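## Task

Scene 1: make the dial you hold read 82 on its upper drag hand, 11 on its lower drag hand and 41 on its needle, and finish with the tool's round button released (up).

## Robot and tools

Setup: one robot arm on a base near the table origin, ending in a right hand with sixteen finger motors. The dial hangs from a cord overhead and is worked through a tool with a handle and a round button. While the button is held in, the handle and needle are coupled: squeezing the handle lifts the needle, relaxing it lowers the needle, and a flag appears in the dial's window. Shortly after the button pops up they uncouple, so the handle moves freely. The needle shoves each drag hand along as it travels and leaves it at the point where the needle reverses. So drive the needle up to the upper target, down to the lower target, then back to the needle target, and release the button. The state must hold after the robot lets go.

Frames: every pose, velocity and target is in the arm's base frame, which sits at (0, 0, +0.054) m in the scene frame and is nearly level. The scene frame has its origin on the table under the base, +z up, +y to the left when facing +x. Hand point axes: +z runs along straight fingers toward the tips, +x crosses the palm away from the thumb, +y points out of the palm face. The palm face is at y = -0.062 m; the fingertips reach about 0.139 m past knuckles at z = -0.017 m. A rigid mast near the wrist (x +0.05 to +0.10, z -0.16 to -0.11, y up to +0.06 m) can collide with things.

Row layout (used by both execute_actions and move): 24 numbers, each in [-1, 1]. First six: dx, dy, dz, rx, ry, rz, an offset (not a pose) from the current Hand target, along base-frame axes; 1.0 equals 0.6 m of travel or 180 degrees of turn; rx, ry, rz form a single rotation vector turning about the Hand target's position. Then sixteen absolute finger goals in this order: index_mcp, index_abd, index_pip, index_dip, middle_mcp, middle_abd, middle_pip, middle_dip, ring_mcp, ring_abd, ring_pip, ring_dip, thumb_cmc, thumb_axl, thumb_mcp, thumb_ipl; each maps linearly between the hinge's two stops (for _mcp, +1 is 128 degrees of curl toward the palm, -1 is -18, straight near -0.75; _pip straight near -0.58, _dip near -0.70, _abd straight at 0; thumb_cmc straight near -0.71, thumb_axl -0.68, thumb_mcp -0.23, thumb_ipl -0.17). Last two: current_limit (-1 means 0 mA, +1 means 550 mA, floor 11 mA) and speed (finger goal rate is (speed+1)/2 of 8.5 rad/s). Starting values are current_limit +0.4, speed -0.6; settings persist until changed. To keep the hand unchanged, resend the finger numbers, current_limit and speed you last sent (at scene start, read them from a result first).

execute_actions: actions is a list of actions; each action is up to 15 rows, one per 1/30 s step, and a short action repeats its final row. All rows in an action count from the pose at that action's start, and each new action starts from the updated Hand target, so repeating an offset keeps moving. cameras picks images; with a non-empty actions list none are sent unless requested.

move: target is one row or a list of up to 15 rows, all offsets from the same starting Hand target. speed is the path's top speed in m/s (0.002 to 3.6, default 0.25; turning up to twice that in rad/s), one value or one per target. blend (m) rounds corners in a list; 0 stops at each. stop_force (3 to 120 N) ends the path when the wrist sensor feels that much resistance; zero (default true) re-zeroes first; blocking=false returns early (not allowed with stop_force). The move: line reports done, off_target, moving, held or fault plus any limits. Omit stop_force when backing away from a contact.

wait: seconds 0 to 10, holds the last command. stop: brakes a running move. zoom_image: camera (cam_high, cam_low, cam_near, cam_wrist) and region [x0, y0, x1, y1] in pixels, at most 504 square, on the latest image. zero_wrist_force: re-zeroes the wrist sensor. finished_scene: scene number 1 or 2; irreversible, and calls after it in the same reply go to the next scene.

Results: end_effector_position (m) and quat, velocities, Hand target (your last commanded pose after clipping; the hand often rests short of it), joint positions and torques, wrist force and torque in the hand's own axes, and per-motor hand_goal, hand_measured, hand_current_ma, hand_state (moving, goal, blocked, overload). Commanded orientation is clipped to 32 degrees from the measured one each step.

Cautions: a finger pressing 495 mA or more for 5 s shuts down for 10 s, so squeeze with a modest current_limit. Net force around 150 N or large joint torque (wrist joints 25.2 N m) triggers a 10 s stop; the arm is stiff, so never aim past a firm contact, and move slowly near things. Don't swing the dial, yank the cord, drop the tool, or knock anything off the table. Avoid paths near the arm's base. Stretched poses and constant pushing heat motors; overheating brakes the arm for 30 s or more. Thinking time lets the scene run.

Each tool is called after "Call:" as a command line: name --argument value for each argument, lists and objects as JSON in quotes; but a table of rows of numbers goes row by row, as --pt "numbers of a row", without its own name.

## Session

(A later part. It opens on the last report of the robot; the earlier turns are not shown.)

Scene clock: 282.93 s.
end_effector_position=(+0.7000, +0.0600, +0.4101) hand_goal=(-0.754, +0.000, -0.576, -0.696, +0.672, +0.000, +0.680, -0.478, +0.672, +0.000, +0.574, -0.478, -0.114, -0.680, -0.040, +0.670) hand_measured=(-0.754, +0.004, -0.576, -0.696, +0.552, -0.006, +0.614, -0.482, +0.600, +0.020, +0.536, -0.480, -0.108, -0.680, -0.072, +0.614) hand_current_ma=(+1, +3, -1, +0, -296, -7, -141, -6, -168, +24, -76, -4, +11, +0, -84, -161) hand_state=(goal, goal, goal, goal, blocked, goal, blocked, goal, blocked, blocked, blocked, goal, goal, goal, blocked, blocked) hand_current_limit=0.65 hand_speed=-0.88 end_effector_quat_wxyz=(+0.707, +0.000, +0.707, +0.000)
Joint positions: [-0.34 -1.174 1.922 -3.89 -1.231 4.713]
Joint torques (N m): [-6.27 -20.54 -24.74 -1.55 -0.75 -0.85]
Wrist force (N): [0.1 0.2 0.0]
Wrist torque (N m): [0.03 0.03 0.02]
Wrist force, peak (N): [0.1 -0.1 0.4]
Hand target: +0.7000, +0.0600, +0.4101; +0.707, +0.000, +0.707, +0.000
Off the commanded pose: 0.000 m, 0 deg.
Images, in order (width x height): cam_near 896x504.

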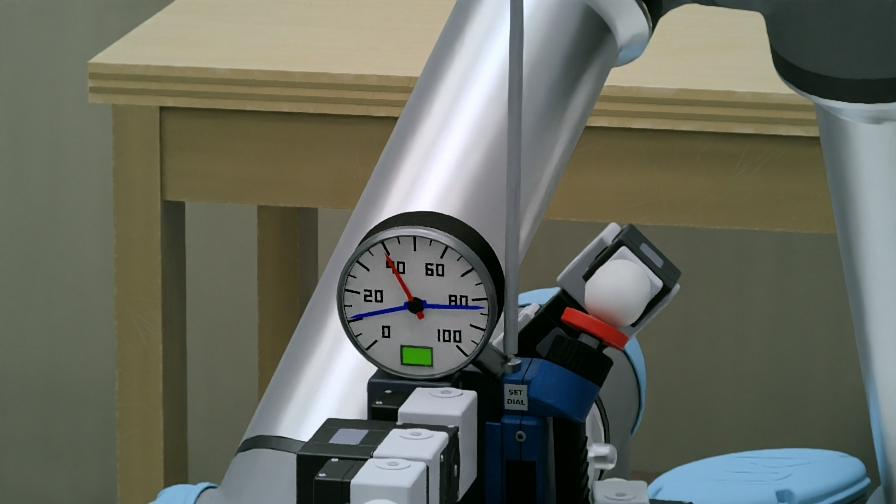

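Call:
zoom_image --camera "cam_near" --region '[365, 225, 445, 320]'

Scaled by 5.305.

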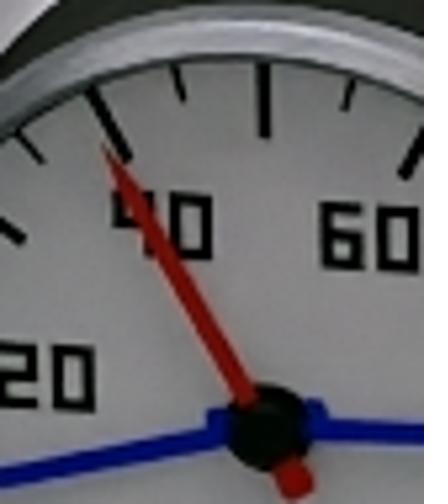

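Call:
execute_actions --actions '[[[0,0,0,0,0,0,-0.754,0,-0.576,-0.696,0.683,0,0.691,-0.478,0.683,0,0.585,-0.478,-0.114,-0.68,-0.04,0.67,0.65,-0.9]]]' --cameras '["cam_near"]'

Call:
zoom_image --camera "cam_near" --region '[365, 225, 445, 320]'

Scene clock: 293.67 s.
end_effector_position=(+0.7000, +0.0600, +0.4101) hand_goal=(-0.754, +0.000, -0.576, -0.696, +0.682, +0.000, +0.690, -0.478, +0.682, +0.000, +0.584, -0.478, -0.114, -0.680, -0.040, +0.670) hand_measured=(-0.754, +0.004, -0.576, -0.696, +0.556, -0.006, +0.624, -0.482, +0.608, +0.020, +0.548, -0.480, -0.108, -0.680, -0.072, +0.614) hand_current_ma=(+1, +3, -1, +0, -310, -5, -143, -6, -173, +24, -72, -4, +11, +0, -84, -161) hand_state=(goal, goal, goal, goal, blocked, goal, blocked, goal, blocked, blocked, blocked, goal, goal, goal, blocked, blocked) hand_current_limit=0.65 hand_speed=-0.90 end_effector_quat_wxyz=(+0.707, +0.000, +0.707, +0.000)
Joint positions: [-0.34 -1.174 1.922 -3.89 -1.231 4.713]
Joint torques (N m): [-5.68 -22.56 -24.98 -1.48 -0.7 -0.76]
Wrist force (N): [0.0 0.0 0.1]
Wrist torque (N m): [-0.01 0.04 0.00]
Wrist force, peak (N): [-0.2 0.3 0.2]
Hand target: +0.7000, +0.0600, +0.4101; +0.707, +0.000, +0.707, +0.000
Off the commanded pose: 0.000 m, 0 deg.
Images, in order (width x height): cam_near 896x504.

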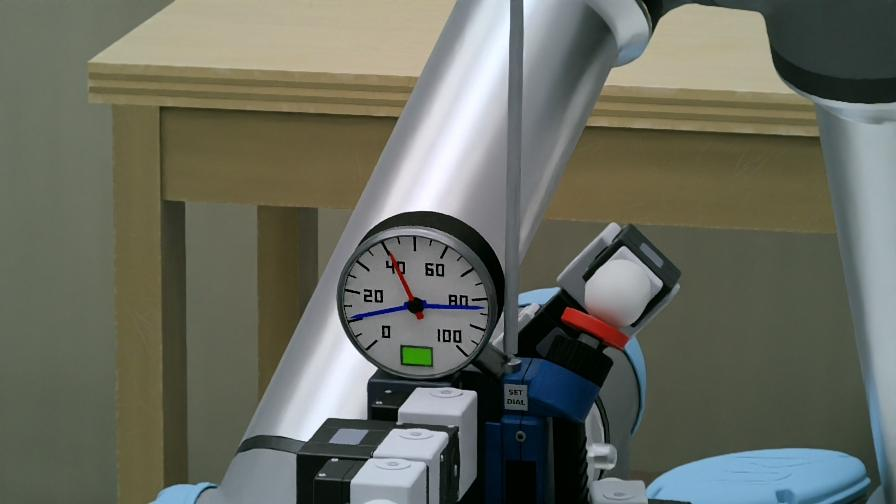

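Scaled by 5.305.

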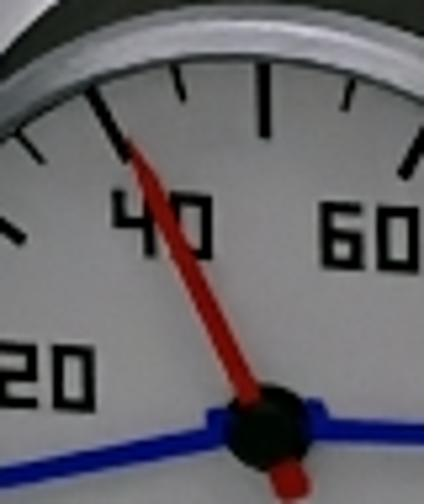

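Call:
execute_actions --actions '[[[0,0,0,0,0,0,-0.754,0,-0.576,-0.696,0.683,0,0.691,-0.478,0.683,0,0.585,-0.478,-0.114,-0.68,-0.04,0.36,0.65,-0.7]],[[0,0,0,0,0,0,-0.754,0,-0.576,-0.696,0.683,0,0.691,-0.478,0.683,0,0.585,-0.478,-0.114,-0.68,-0.2,0.30,0.65,-0.8]],[[0,0,0,0,0,0,-0.754,0,-0.576,-0.696,0.56,0,0.57,-0.478,0.56,0,0.46,-0.478,-0.114,-0.68,-0.2,0.30,0.4,-0.85]]]' --cameras '["cam_near"]'

Call:
zoom_image --camera "cam_near" --region '[335, 200, 515, 380]'

Scene clock: 300.47 s.
end_effector_position=(+0.7000, +0.0600, +0.4101) hand_goal=(-0.754, +0.000, -0.576, -0.696, +0.560, +0.000, +0.570, -0.478, +0.560, +0.000, +0.460, -0.478, -0.114, -0.680, -0.200, +0.300) hand_measured=(-0.754, +0.004, -0.576, -0.696, +0.528, -0.006, +0.544, -0.482, +0.558, +0.020, +0.458, -0.480, -0.108, -0.682, -0.194, +0.306) hand_current_ma=(+1, +3, -1, +0, -68, -7, -49, -6, -3, +24, -2, -4, +10, -3, +15, +11) hand_state=(goal, goal, goal, goal, blocked, goal, blocked, goal, goal, blocked, goal, goal, goal, goal, goal, goal) hand_current_limit=0.40 hand_speed=-0.85 end_effector_quat_wxyz=(+0.707, +0.000, +0.707, +0.000)
Joint positions: [-0.34 -1.174 1.922 -3.89 -1.231 4.713]
Joint torques (N m): [-6.11 -22.28 -24.01 -1.56 -0.92 -0.64]
Wrist force (N): [-0.5 0.0 0.0]
Wrist torque (N m): [0.01 0.05 -0.03]
Wrist force, peak (N): [-0.6 -0.2 0.3]
Hand target: +0.7000, +0.0600, +0.4101; +0.707, +0.000, +0.707, +0.000
Off the commanded pose: 0.000 m, 0 deg.
Images, in order (width x height): cam_near 896x504.

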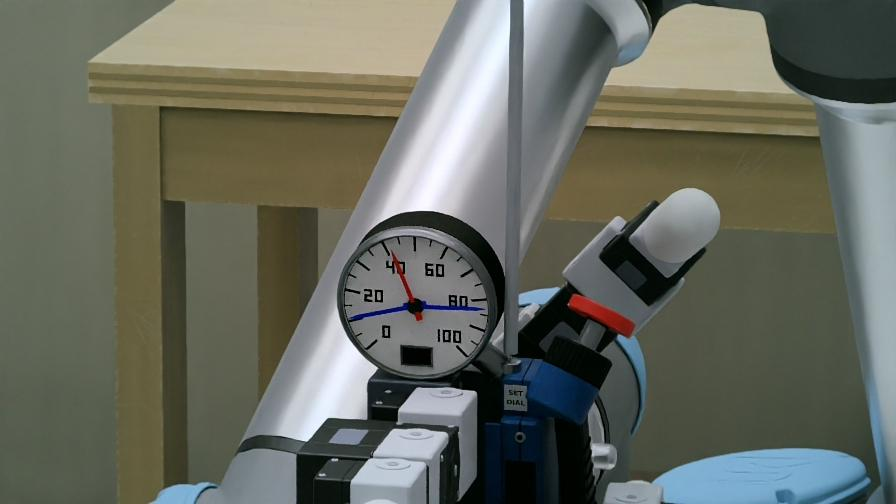

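Scaled by 2.800.

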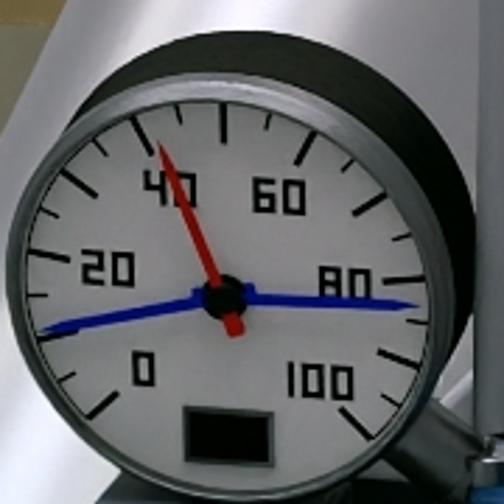

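Call:
zoom_image --camera "cam_near" --region '[365, 225, 445, 320]'

Call:
zoom_image --camera "cam_near" --region '[335, 270, 425, 360]'

Call:
zoom_image --camera "cam_near" --region '[405, 260, 495, 350]'

Scaled by 5.305.

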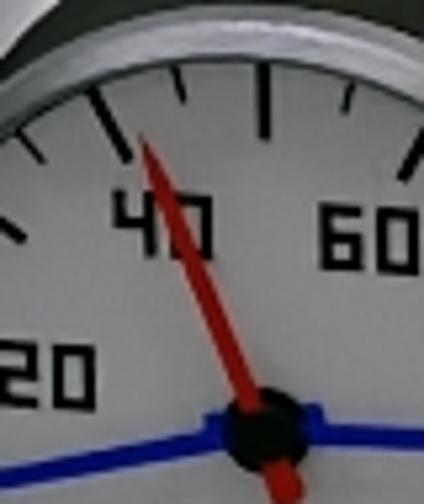

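Scaled by 5.600.

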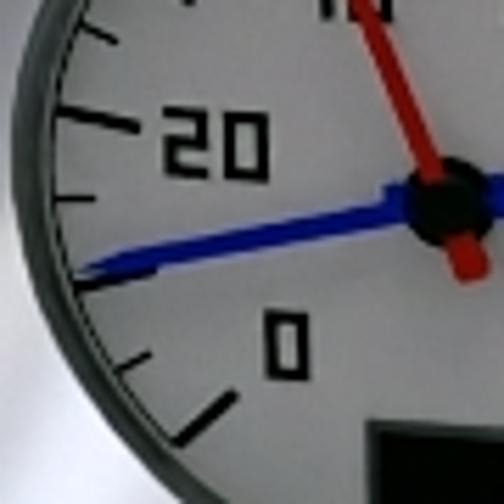

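Scaled by 5.600.

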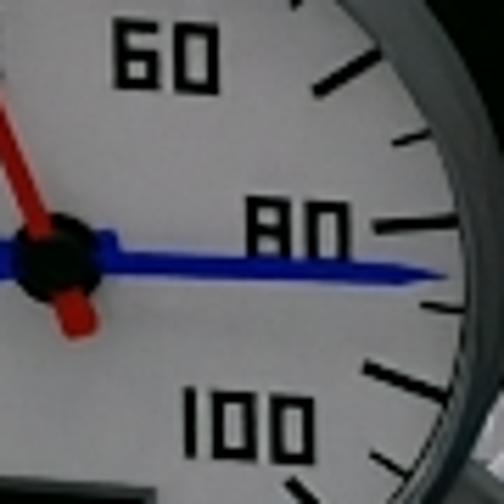

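Call:
execute_actions --actions '[[[0,0,0,0,0,0,-0.754,0,-0.576,-0.696,0.56,0,0.57,-0.478,0.56,0,0.46,-0.478,-0.114,-0.68,-0.04,0.37,0.65,-0.7]],[[0,0,0,0,0,0,-0.754,0,-0.576,-0.696,0.56,0,0.57,-0.478,0.56,0,0.46,-0.478,-0.114,-0.68,-0.04,0.67,0.65,-0.7]],[[0,0,0,0,0,0,-0.754,0,-0.576,-0.696,0.56,0,0.57,-0.478,0.56,0,0.46,-0.478,-0.114,-0.68,-0.04,0.67,0.65,-0.7]]]' --cameras '["cam_near"]'

Call:
zoom_image --camera "cam_near" --region '[365, 225, 445, 320]'

Call:
execute_actions --actions '[[[0,0,0,0,0,0,-0.754,0,-0.576,-0.696,0.552,0,0.562,-0.478,0.552,0,0.452,-0.478,-0.114,-0.68,-0.04,0.67,0.65,-0.9]]]' --cameras '["cam_near"]'

Call:
zoom_image --camera "cam_near" --region '[365, 225, 445, 320]'

Scene clock: 330.97 s.
end_effector_position=(+0.7000, +0.0600, +0.4101) hand_goal=(-0.754, +0.000, -0.576, -0.696, +0.560, +0.000, +0.570, -0.478, +0.560, +0.000, +0.460, -0.478, -0.114, -0.680, -0.040, +0.670) hand_measured=(-0.754, +0.004, -0.576, -0.696, +0.528, -0.008, +0.544, -0.482, +0.558, +0.020, +0.458, -0.480, -0.108, -0.680, -0.072, +0.612) hand_current_ma=(+1, +3, -1, +0, -68, -9, -49, -6, -4, +24, -3, -4, +11, -1, -84, -168) hand_state=(goal, goal, goal, goal, blocked, goal, blocked, goal, goal, blocked, goal, goal, goal, goal, blocked, blocked) hand_current_limit=0.65 hand_speed=-0.70 end_effector_quat_wxyz=(+0.707, +0.000, +0.707, +0.000)
Joint positions: [-0.34 -1.174 1.922 -3.89 -1.231 4.713]
Joint torques (N m): [-6.77 -22.66 -23.64 -1.32 -0.85 -0.59]
Wrist force (N): [0.0 0.2 0.1]
Wrist torque (N m): [0.01 0.02 0.01]
Wrist force, peak (N): [-0.7 0.1 0.4]
Hand target: +0.7000, +0.0600, +0.4101; +0.707, +0.000, +0.707, +0.000
Off the commanded pose: 0.000 m, 0 deg.
Images, in order (width x height): cam_near 896x504.

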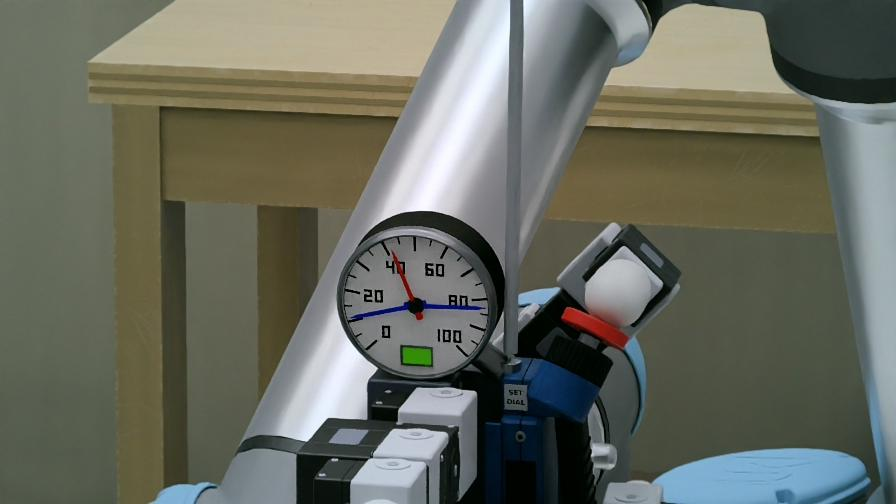

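Scaled by 5.305.

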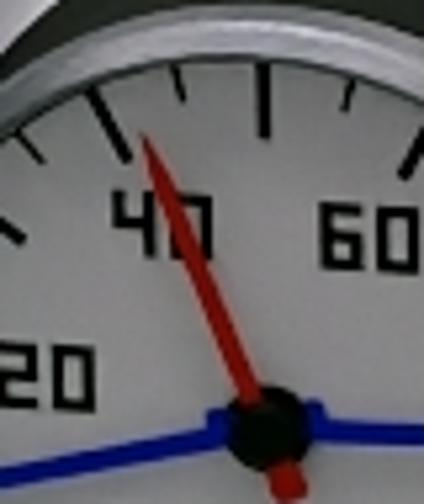

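Scene clock: 331.67 s.
end_effector_position=(+0.7000, +0.0600, +0.4101) hand_goal=(-0.754, +0.000, -0.576, -0.696, +0.552, +0.000, +0.562, -0.478, +0.552, +0.000, +0.452, -0.478, -0.114, -0.680, -0.040, +0.670) hand_measured=(-0.754, +0.004, -0.576, -0.696, +0.524, -0.010, +0.538, -0.482, +0.552, +0.020, +0.452, -0.480, -0.108, -0.680, -0.072, +0.614) hand_current_ma=(+1, +3, -1, +0, -56, -10, -47, -6, +0, +24, +1, -4, +11, -1, -84, -164) hand_state=(goal, goal, goal, goal, blocked, goal, blocked, goal, goal, blocked, goal, goal, goal, goal, blocked, blocked) hand_current_limit=0.65 hand_speed=-0.90 end_effector_quat_wxyz=(+0.707, +0.000, +0.707, +0.000)
Joint positions: [-0.34 -1.174 1.922 -3.89 -1.231 4.713]
Joint torques (N m): [-6.47 -22.52 -23.23 -1.34 -0.79 -0.48]
Wrist force (N): [0.1 0.0 0.2]
Wrist torque (N m): [-0.02 0.03 0.01]
Wrist force, peak (N): [0.4 0.0 0.1]
Hand target: +0.7000, +0.0600, +0.4101; +0.707, +0.000, +0.707, +0.000
Off the commanded pose: 0.000 m, 0 deg.
Images, in order (width x height): cam_near 896x504.

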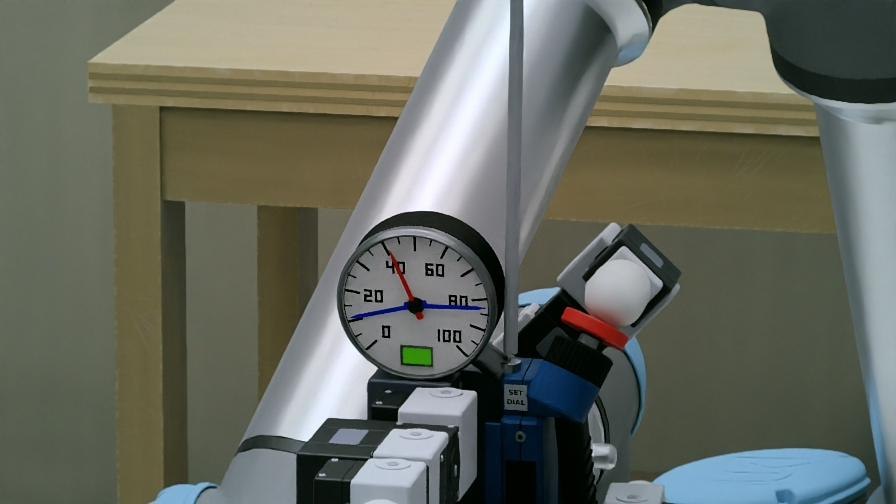

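Scaled by 5.305.

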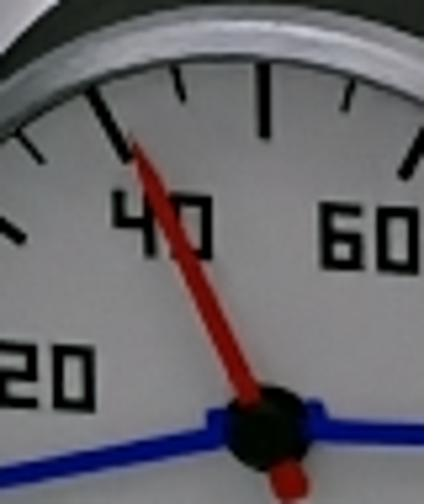

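Call:
execute_actions --actions '[[[0,0,0,0,0,0,-0.754,0,-0.576,-0.696,0.549,0,0.559,-0.478,0.549,0,0.449,-0.478,-0.114,-0.68,-0.04,0.67,0.65,-0.9]],[[0,0,0,0,0,0,-0.754,0,-0.576,-0.696,0.549,0,0.559,-0.478,0.549,0,0.449,-0.478,-0.114,-0.68,-0.04,0.36,0.65,-0.8]],[[0,0,0,0,0,0,-0.754,0,-0.576,-0.696,0.549,0,0.559,-0.478,0.549,0,0.449,-0.478,-0.114,-0.68,-0.2,0.30,0.65,-0.8]]]' --cameras '["cam_near"]'

Call:
zoom_image --camera "cam_near" --region '[365, 225, 445, 320]'

Scene clock: 340.73 s.
end_effector_position=(+0.7000, +0.0600, +0.4101) hand_goal=(-0.754, +0.000, -0.576, -0.696, +0.548, +0.000, +0.558, -0.478, +0.548, +0.000, +0.448, -0.478, -0.114, -0.680, -0.200, +0.300) hand_measured=(-0.754, +0.004, -0.576, -0.696, +0.510, -0.010, +0.534, -0.482, +0.540, +0.020, +0.446, -0.480, -0.108, -0.682, -0.194, +0.304) hand_current_ma=(+1, +3, -1, +0, -79, -10, -45, -6, -15, +24, -3, -4, +10, -3, +15, +11) hand_state=(goal, goal, goal, goal, blocked, goal, blocked, goal, goal, blocked, goal, goal, goal, goal, goal, goal) hand_current_limit=0.65 hand_speed=-0.80 end_effector_quat_wxyz=(+0.707, +0.000, +0.707, +0.000)
Joint positions: [-0.34 -1.174 1.922 -3.89 -1.231 4.713]
Joint torques (N m): [-7.3 -22.93 -24.48 -1.13 -0.65 -0.51]
Wrist force (N): [-0.3 0.1 0.3]
Wrist torque (N m): [-0.01 0.03 -0.02]
Wrist force, peak (N): [-1.1 0.2 0.1]
Hand target: +0.7000, +0.0600, +0.4101; +0.707, +0.000, +0.707, +0.000
Off the commanded pose: 0.000 m, 0 deg.
Images, in order (width x height): cam_near 896x504.

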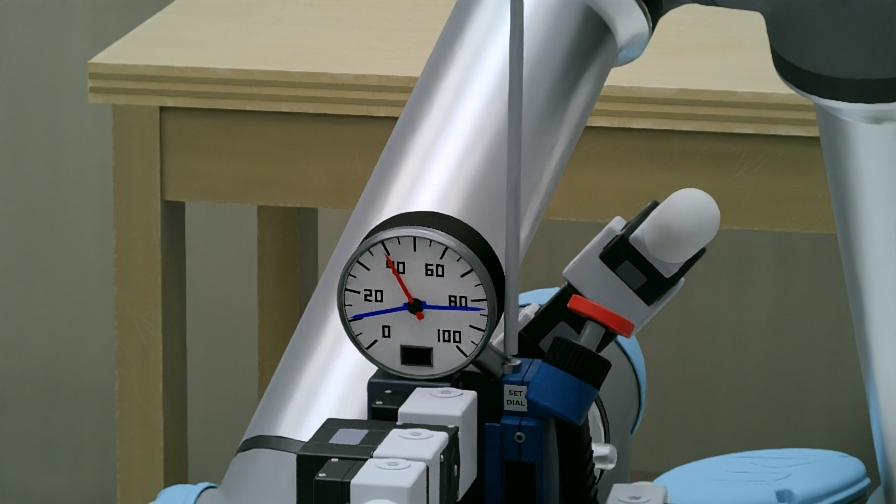

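Scaled by 5.305.

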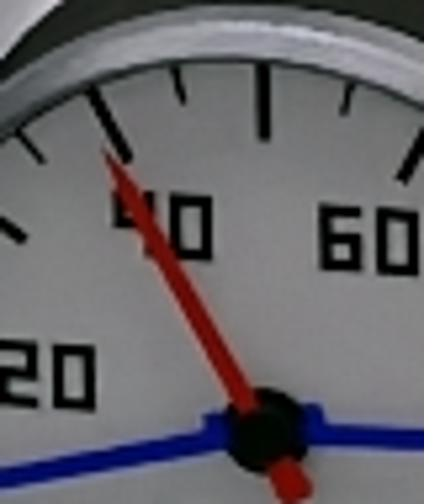

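Call:
execute_actions --actions '[[[0,0,0,0,0,0,-0.754,0,-0.576,-0.696,0.62,0,0.63,-0.478,0.62,0,0.522,-0.478,-0.114,-0.68,-0.04,0.37,0.65,-0.7]],[[0,0,0,0,0,0,-0.754,0,-0.576,-0.696,0.62,0,0.63,-0.478,0.62,0,0.522,-0.478,-0.114,-0.68,-0.04,0.67,0.65,-0.7]],[[0,0,0,0,0,0,-0.754,0,-0.576,-0.696,0.62,0,0.63,-0.478,0.62,0,0.522,-0.478,-0.114,-0.68,-0.04,0.67,0.65,-0.7]]]' --cameras '["cam_near"]'

Call:
zoom_image --camera "cam_near" --region '[365, 225, 445, 320]'

Call:
execute_actions --actions '[[[0,0,0,0,0,0,-0.754,0,-0.576,-0.696,0.626,0,0.636,-0.478,0.626,0,0.528,-0.478,-0.114,-0.68,-0.04,0.67,0.65,-0.9]]]' --cameras '["cam_near"]'

Call:
zoom_image --camera "cam_near" --region '[365, 225, 445, 320]'

Scene clock: 357.37 s.
end_effector_position=(+0.7000, +0.0600, +0.4101) hand_goal=(-0.754, +0.000, -0.576, -0.696, +0.620, +0.000, +0.630, -0.478, +0.620, +0.000, +0.522, -0.478, -0.114, -0.680, -0.040, +0.670) hand_measured=(-0.754, +0.004, -0.576, -0.696, +0.536, -0.010, +0.572, -0.482, +0.572, +0.020, +0.492, -0.480, -0.108, -0.682, -0.072, +0.610) hand_current_ma=(+1, +3, -1, +0, -198, -10, -120, -6, -107, +24, -58, -4, +10, -3, -84, -179) hand_state=(goal, goal, goal, goal, blocked, goal, blocked, goal, blocked, blocked, blocked, goal, goal, goal, blocked, blocked) hand_current_limit=0.65 hand_speed=-0.70 end_effector_quat_wxyz=(+0.707, +0.000, +0.707, +0.000)
Joint positions: [-0.34 -1.174 1.922 -3.89 -1.231 4.713]
Joint torques (N m): [-6.53 -22.3 -24.96 -1.18 -0.56 -0.26]
Wrist force (N): [0.0 -0.1 0.1]
Wrist torque (N m): [-0.01 0.04 0.00]
Wrist force, peak (N): [-0.7 0.0 -0.1]
Hand target: +0.7000, +0.0600, +0.4101; +0.707, +0.000, +0.707, +0.000
Off the commanded pose: 0.000 m, 0 deg.
Images, in order (width x height): cam_near 896x504.

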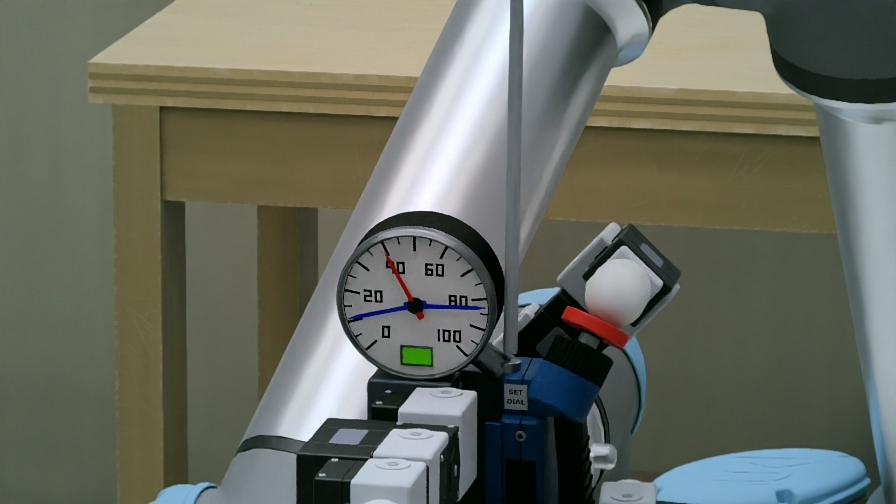

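Scaled by 5.305.

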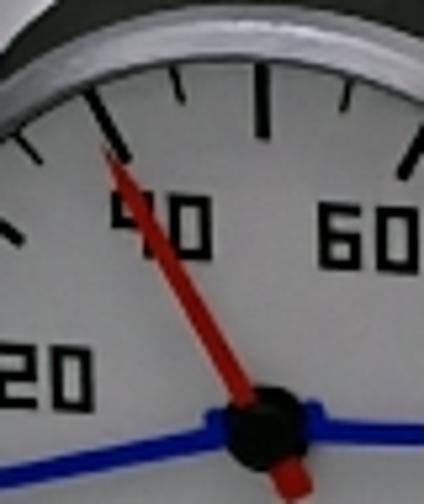

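Scene clock: 358.07 s.
end_effector_position=(+0.7000, +0.0600, +0.4101) hand_goal=(-0.754, +0.000, -0.576, -0.696, +0.626, +0.000, +0.636, -0.478, +0.626, +0.000, +0.528, -0.478, -0.114, -0.680, -0.040, +0.670) hand_measured=(-0.754, +0.004, -0.576, -0.696, +0.536, -0.010, +0.574, -0.482, +0.572, +0.020, +0.494, -0.480, -0.108, -0.682, -0.072, +0.612) hand_current_ma=(+1, +3, -1, +0, -213, -10, -131, -6, -120, +24, -67, -4, +10, -3, -84, -173) hand_state=(goal, goal, goal, goal, blocked, goal, blocked, goal, blocked, blocked, blocked, goal, goal, goal, blocked, blocked) hand_current_limit=0.65 hand_speed=-0.90 end_effector_quat_wxyz=(+0.707, +0.000, +0.707, +0.000)
Joint positions: [-0.34 -1.174 1.922 -3.89 -1.231 4.713]
Joint torques (N m): [-8.24 -22.49 -24.35 -1.41 -0.45 -0.65]
Wrist force (N): [0.0 0.0 0.0]
Wrist torque (N m): [0.00 0.05 -0.01]
Wrist force, peak (N): [0.5 0.2 0.1]
Hand target: +0.7000, +0.0600, +0.4101; +0.707, +0.000, +0.707, +0.000
Off the commanded pose: 0.000 m, 0 deg.
Images, in order (width x height): cam_near 896x504.

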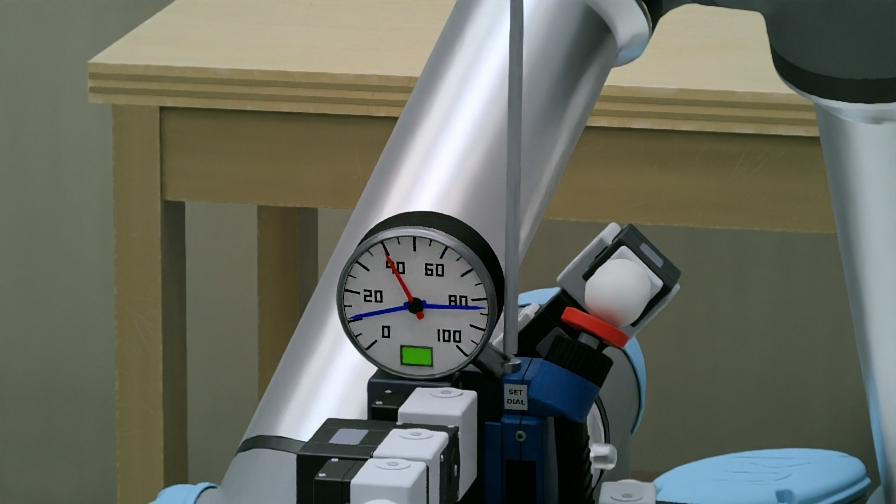

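Scaled by 5.305.

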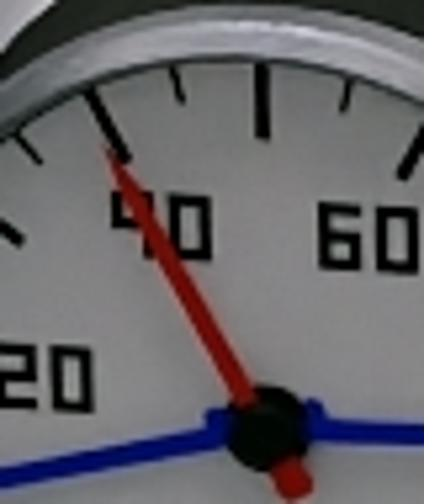

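Call:
execute_actions --actions '[[[0,0,0,0,0,0,-0.754,0,-0.576,-0.696,0.638,0,0.648,-0.478,0.638,0,0.54,-0.478,-0.114,-0.68,-0.04,0.67,0.65,-0.9]]]' --cameras '["cam_near"]'

Call:
zoom_image --camera "cam_near" --region '[365, 225, 445, 320]'

Scene clock: 365.77 s.
end_effector_position=(+0.7000, +0.0600, +0.4101) hand_goal=(-0.754, +0.000, -0.576, -0.696, +0.638, +0.000, +0.648, -0.478, +0.638, +0.000, +0.540, -0.478, -0.114, -0.680, -0.040, +0.670) hand_measured=(-0.754, +0.004, -0.576, -0.696, +0.538, -0.010, +0.582, -0.482, +0.576, +0.020, +0.502, -0.480, -0.108, -0.682, -0.072, +0.612) hand_current_ma=(+1, +3, -1, +0, -240, -10, -140, -6, -141, +24, -75, -4, +10, -3, -84, -169) hand_state=(goal, goal, goal, goal, blocked, goal, blocked, goal, blocked, blocked, blocked, goal, goal, goal, blocked, blocked) hand_current_limit=0.65 hand_speed=-0.90 end_effector_quat_wxyz=(+0.707, +0.000, +0.707, +0.000)
Joint positions: [-0.34 -1.174 1.922 -3.89 -1.231 4.713]
Joint torques (N m): [-7.11 -23.49 -24.56 -1.35 -0.6 -0.5]
Wrist force (N): [-0.1 0.1 0.2]
Wrist torque (N m): [-0.01 0.03 0.00]
Wrist force, peak (N): [0.4 0.2 0.0]
Hand target: +0.7000, +0.0600, +0.4101; +0.707, +0.000, +0.707, +0.000
Off the commanded pose: 0.000 m, 0 deg.
Images, in order (width x height): cam_near 896x504.

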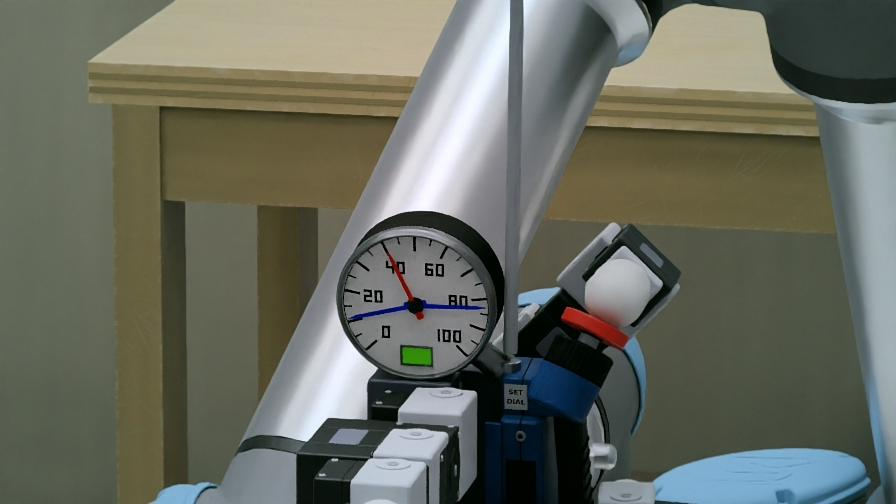

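Scaled by 5.305.

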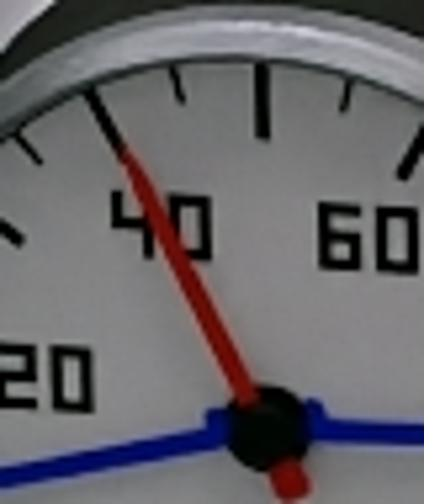

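Call:
execute_actions --actions '[[[0,0,0,0,0,0,-0.754,0,-0.576,-0.696,0.638,0,0.648,-0.478,0.638,0,0.54,-0.478,-0.114,-0.68,-0.04,0.36,0.65,-0.7]],[[0,0,0,0,0,0,-0.754,0,-0.576,-0.696,0.638,0,0.648,-0.478,0.638,0,0.54,-0.478,-0.114,-0.68,-0.2,0.30,0.65,-0.8]]]' --cameras '["cam_near"]'

Call:
zoom_image --camera "cam_near" --region '[365, 225, 445, 320]'

Scene clock: 371.63 s.
end_effector_position=(+0.7000, +0.0600, +0.4101) hand_goal=(-0.754, +0.000, -0.576, -0.696, +0.638, +0.000, +0.648, -0.478, +0.638, +0.000, +0.540, -0.478, -0.114, -0.680, -0.200, +0.300) hand_measured=(-0.754, +0.004, -0.576, -0.696, +0.544, -0.010, +0.584, -0.482, +0.582, +0.020, +0.508, -0.480, -0.108, -0.682, -0.194, +0.306) hand_current_ma=(+1, +3, -1, +0, -223, -10, -134, -6, -125, +24, -64, -4, +10, -3, +15, +11) hand_state=(goal, goal, goal, goal, blocked, goal, blocked, goal, blocked, blocked, blocked, goal, goal, goal, goal, goal) hand_current_limit=0.65 hand_speed=-0.80 end_effector_quat_wxyz=(+0.707, +0.000, +0.707, +0.000)
Joint positions: [-0.34 -1.174 1.922 -3.89 -1.231 4.713]
Joint torques (N m): [-7.24 -23.8 -24.46 -1.37 -0.67 -0.34]
Wrist force (N): [-0.1 0.1 0.1]
Wrist torque (N m): [0.01 0.03 0.00]
Wrist force, peak (N): [0.4 0.2 0.0]
Hand target: +0.7000, +0.0600, +0.4101; +0.707, +0.000, +0.707, +0.000
Off the commanded pose: 0.000 m, 0 deg.
Images, in order (width x height): cam_near 896x504.

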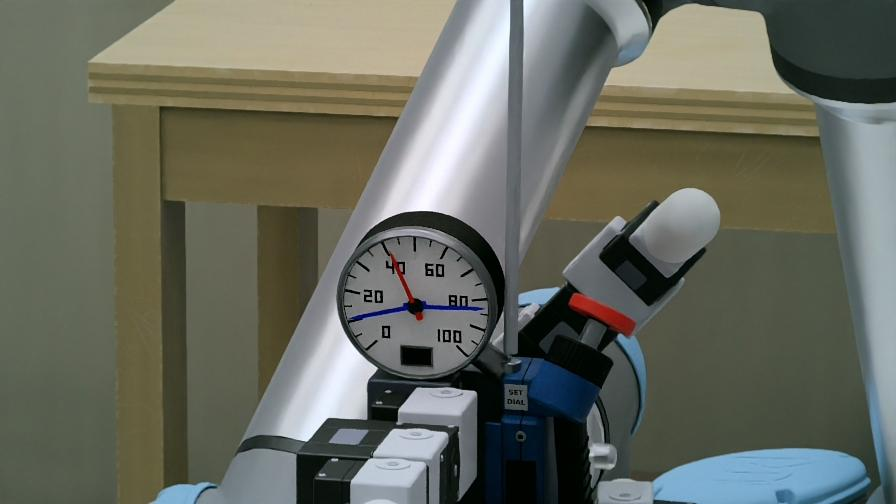

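Scaled by 5.305.

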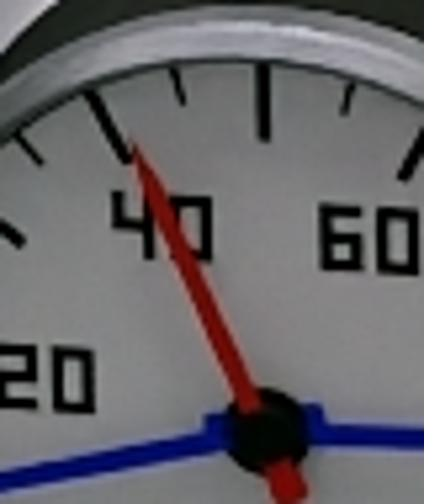

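Call:
finished_scene --scene 1

The scene is finished: the task was done.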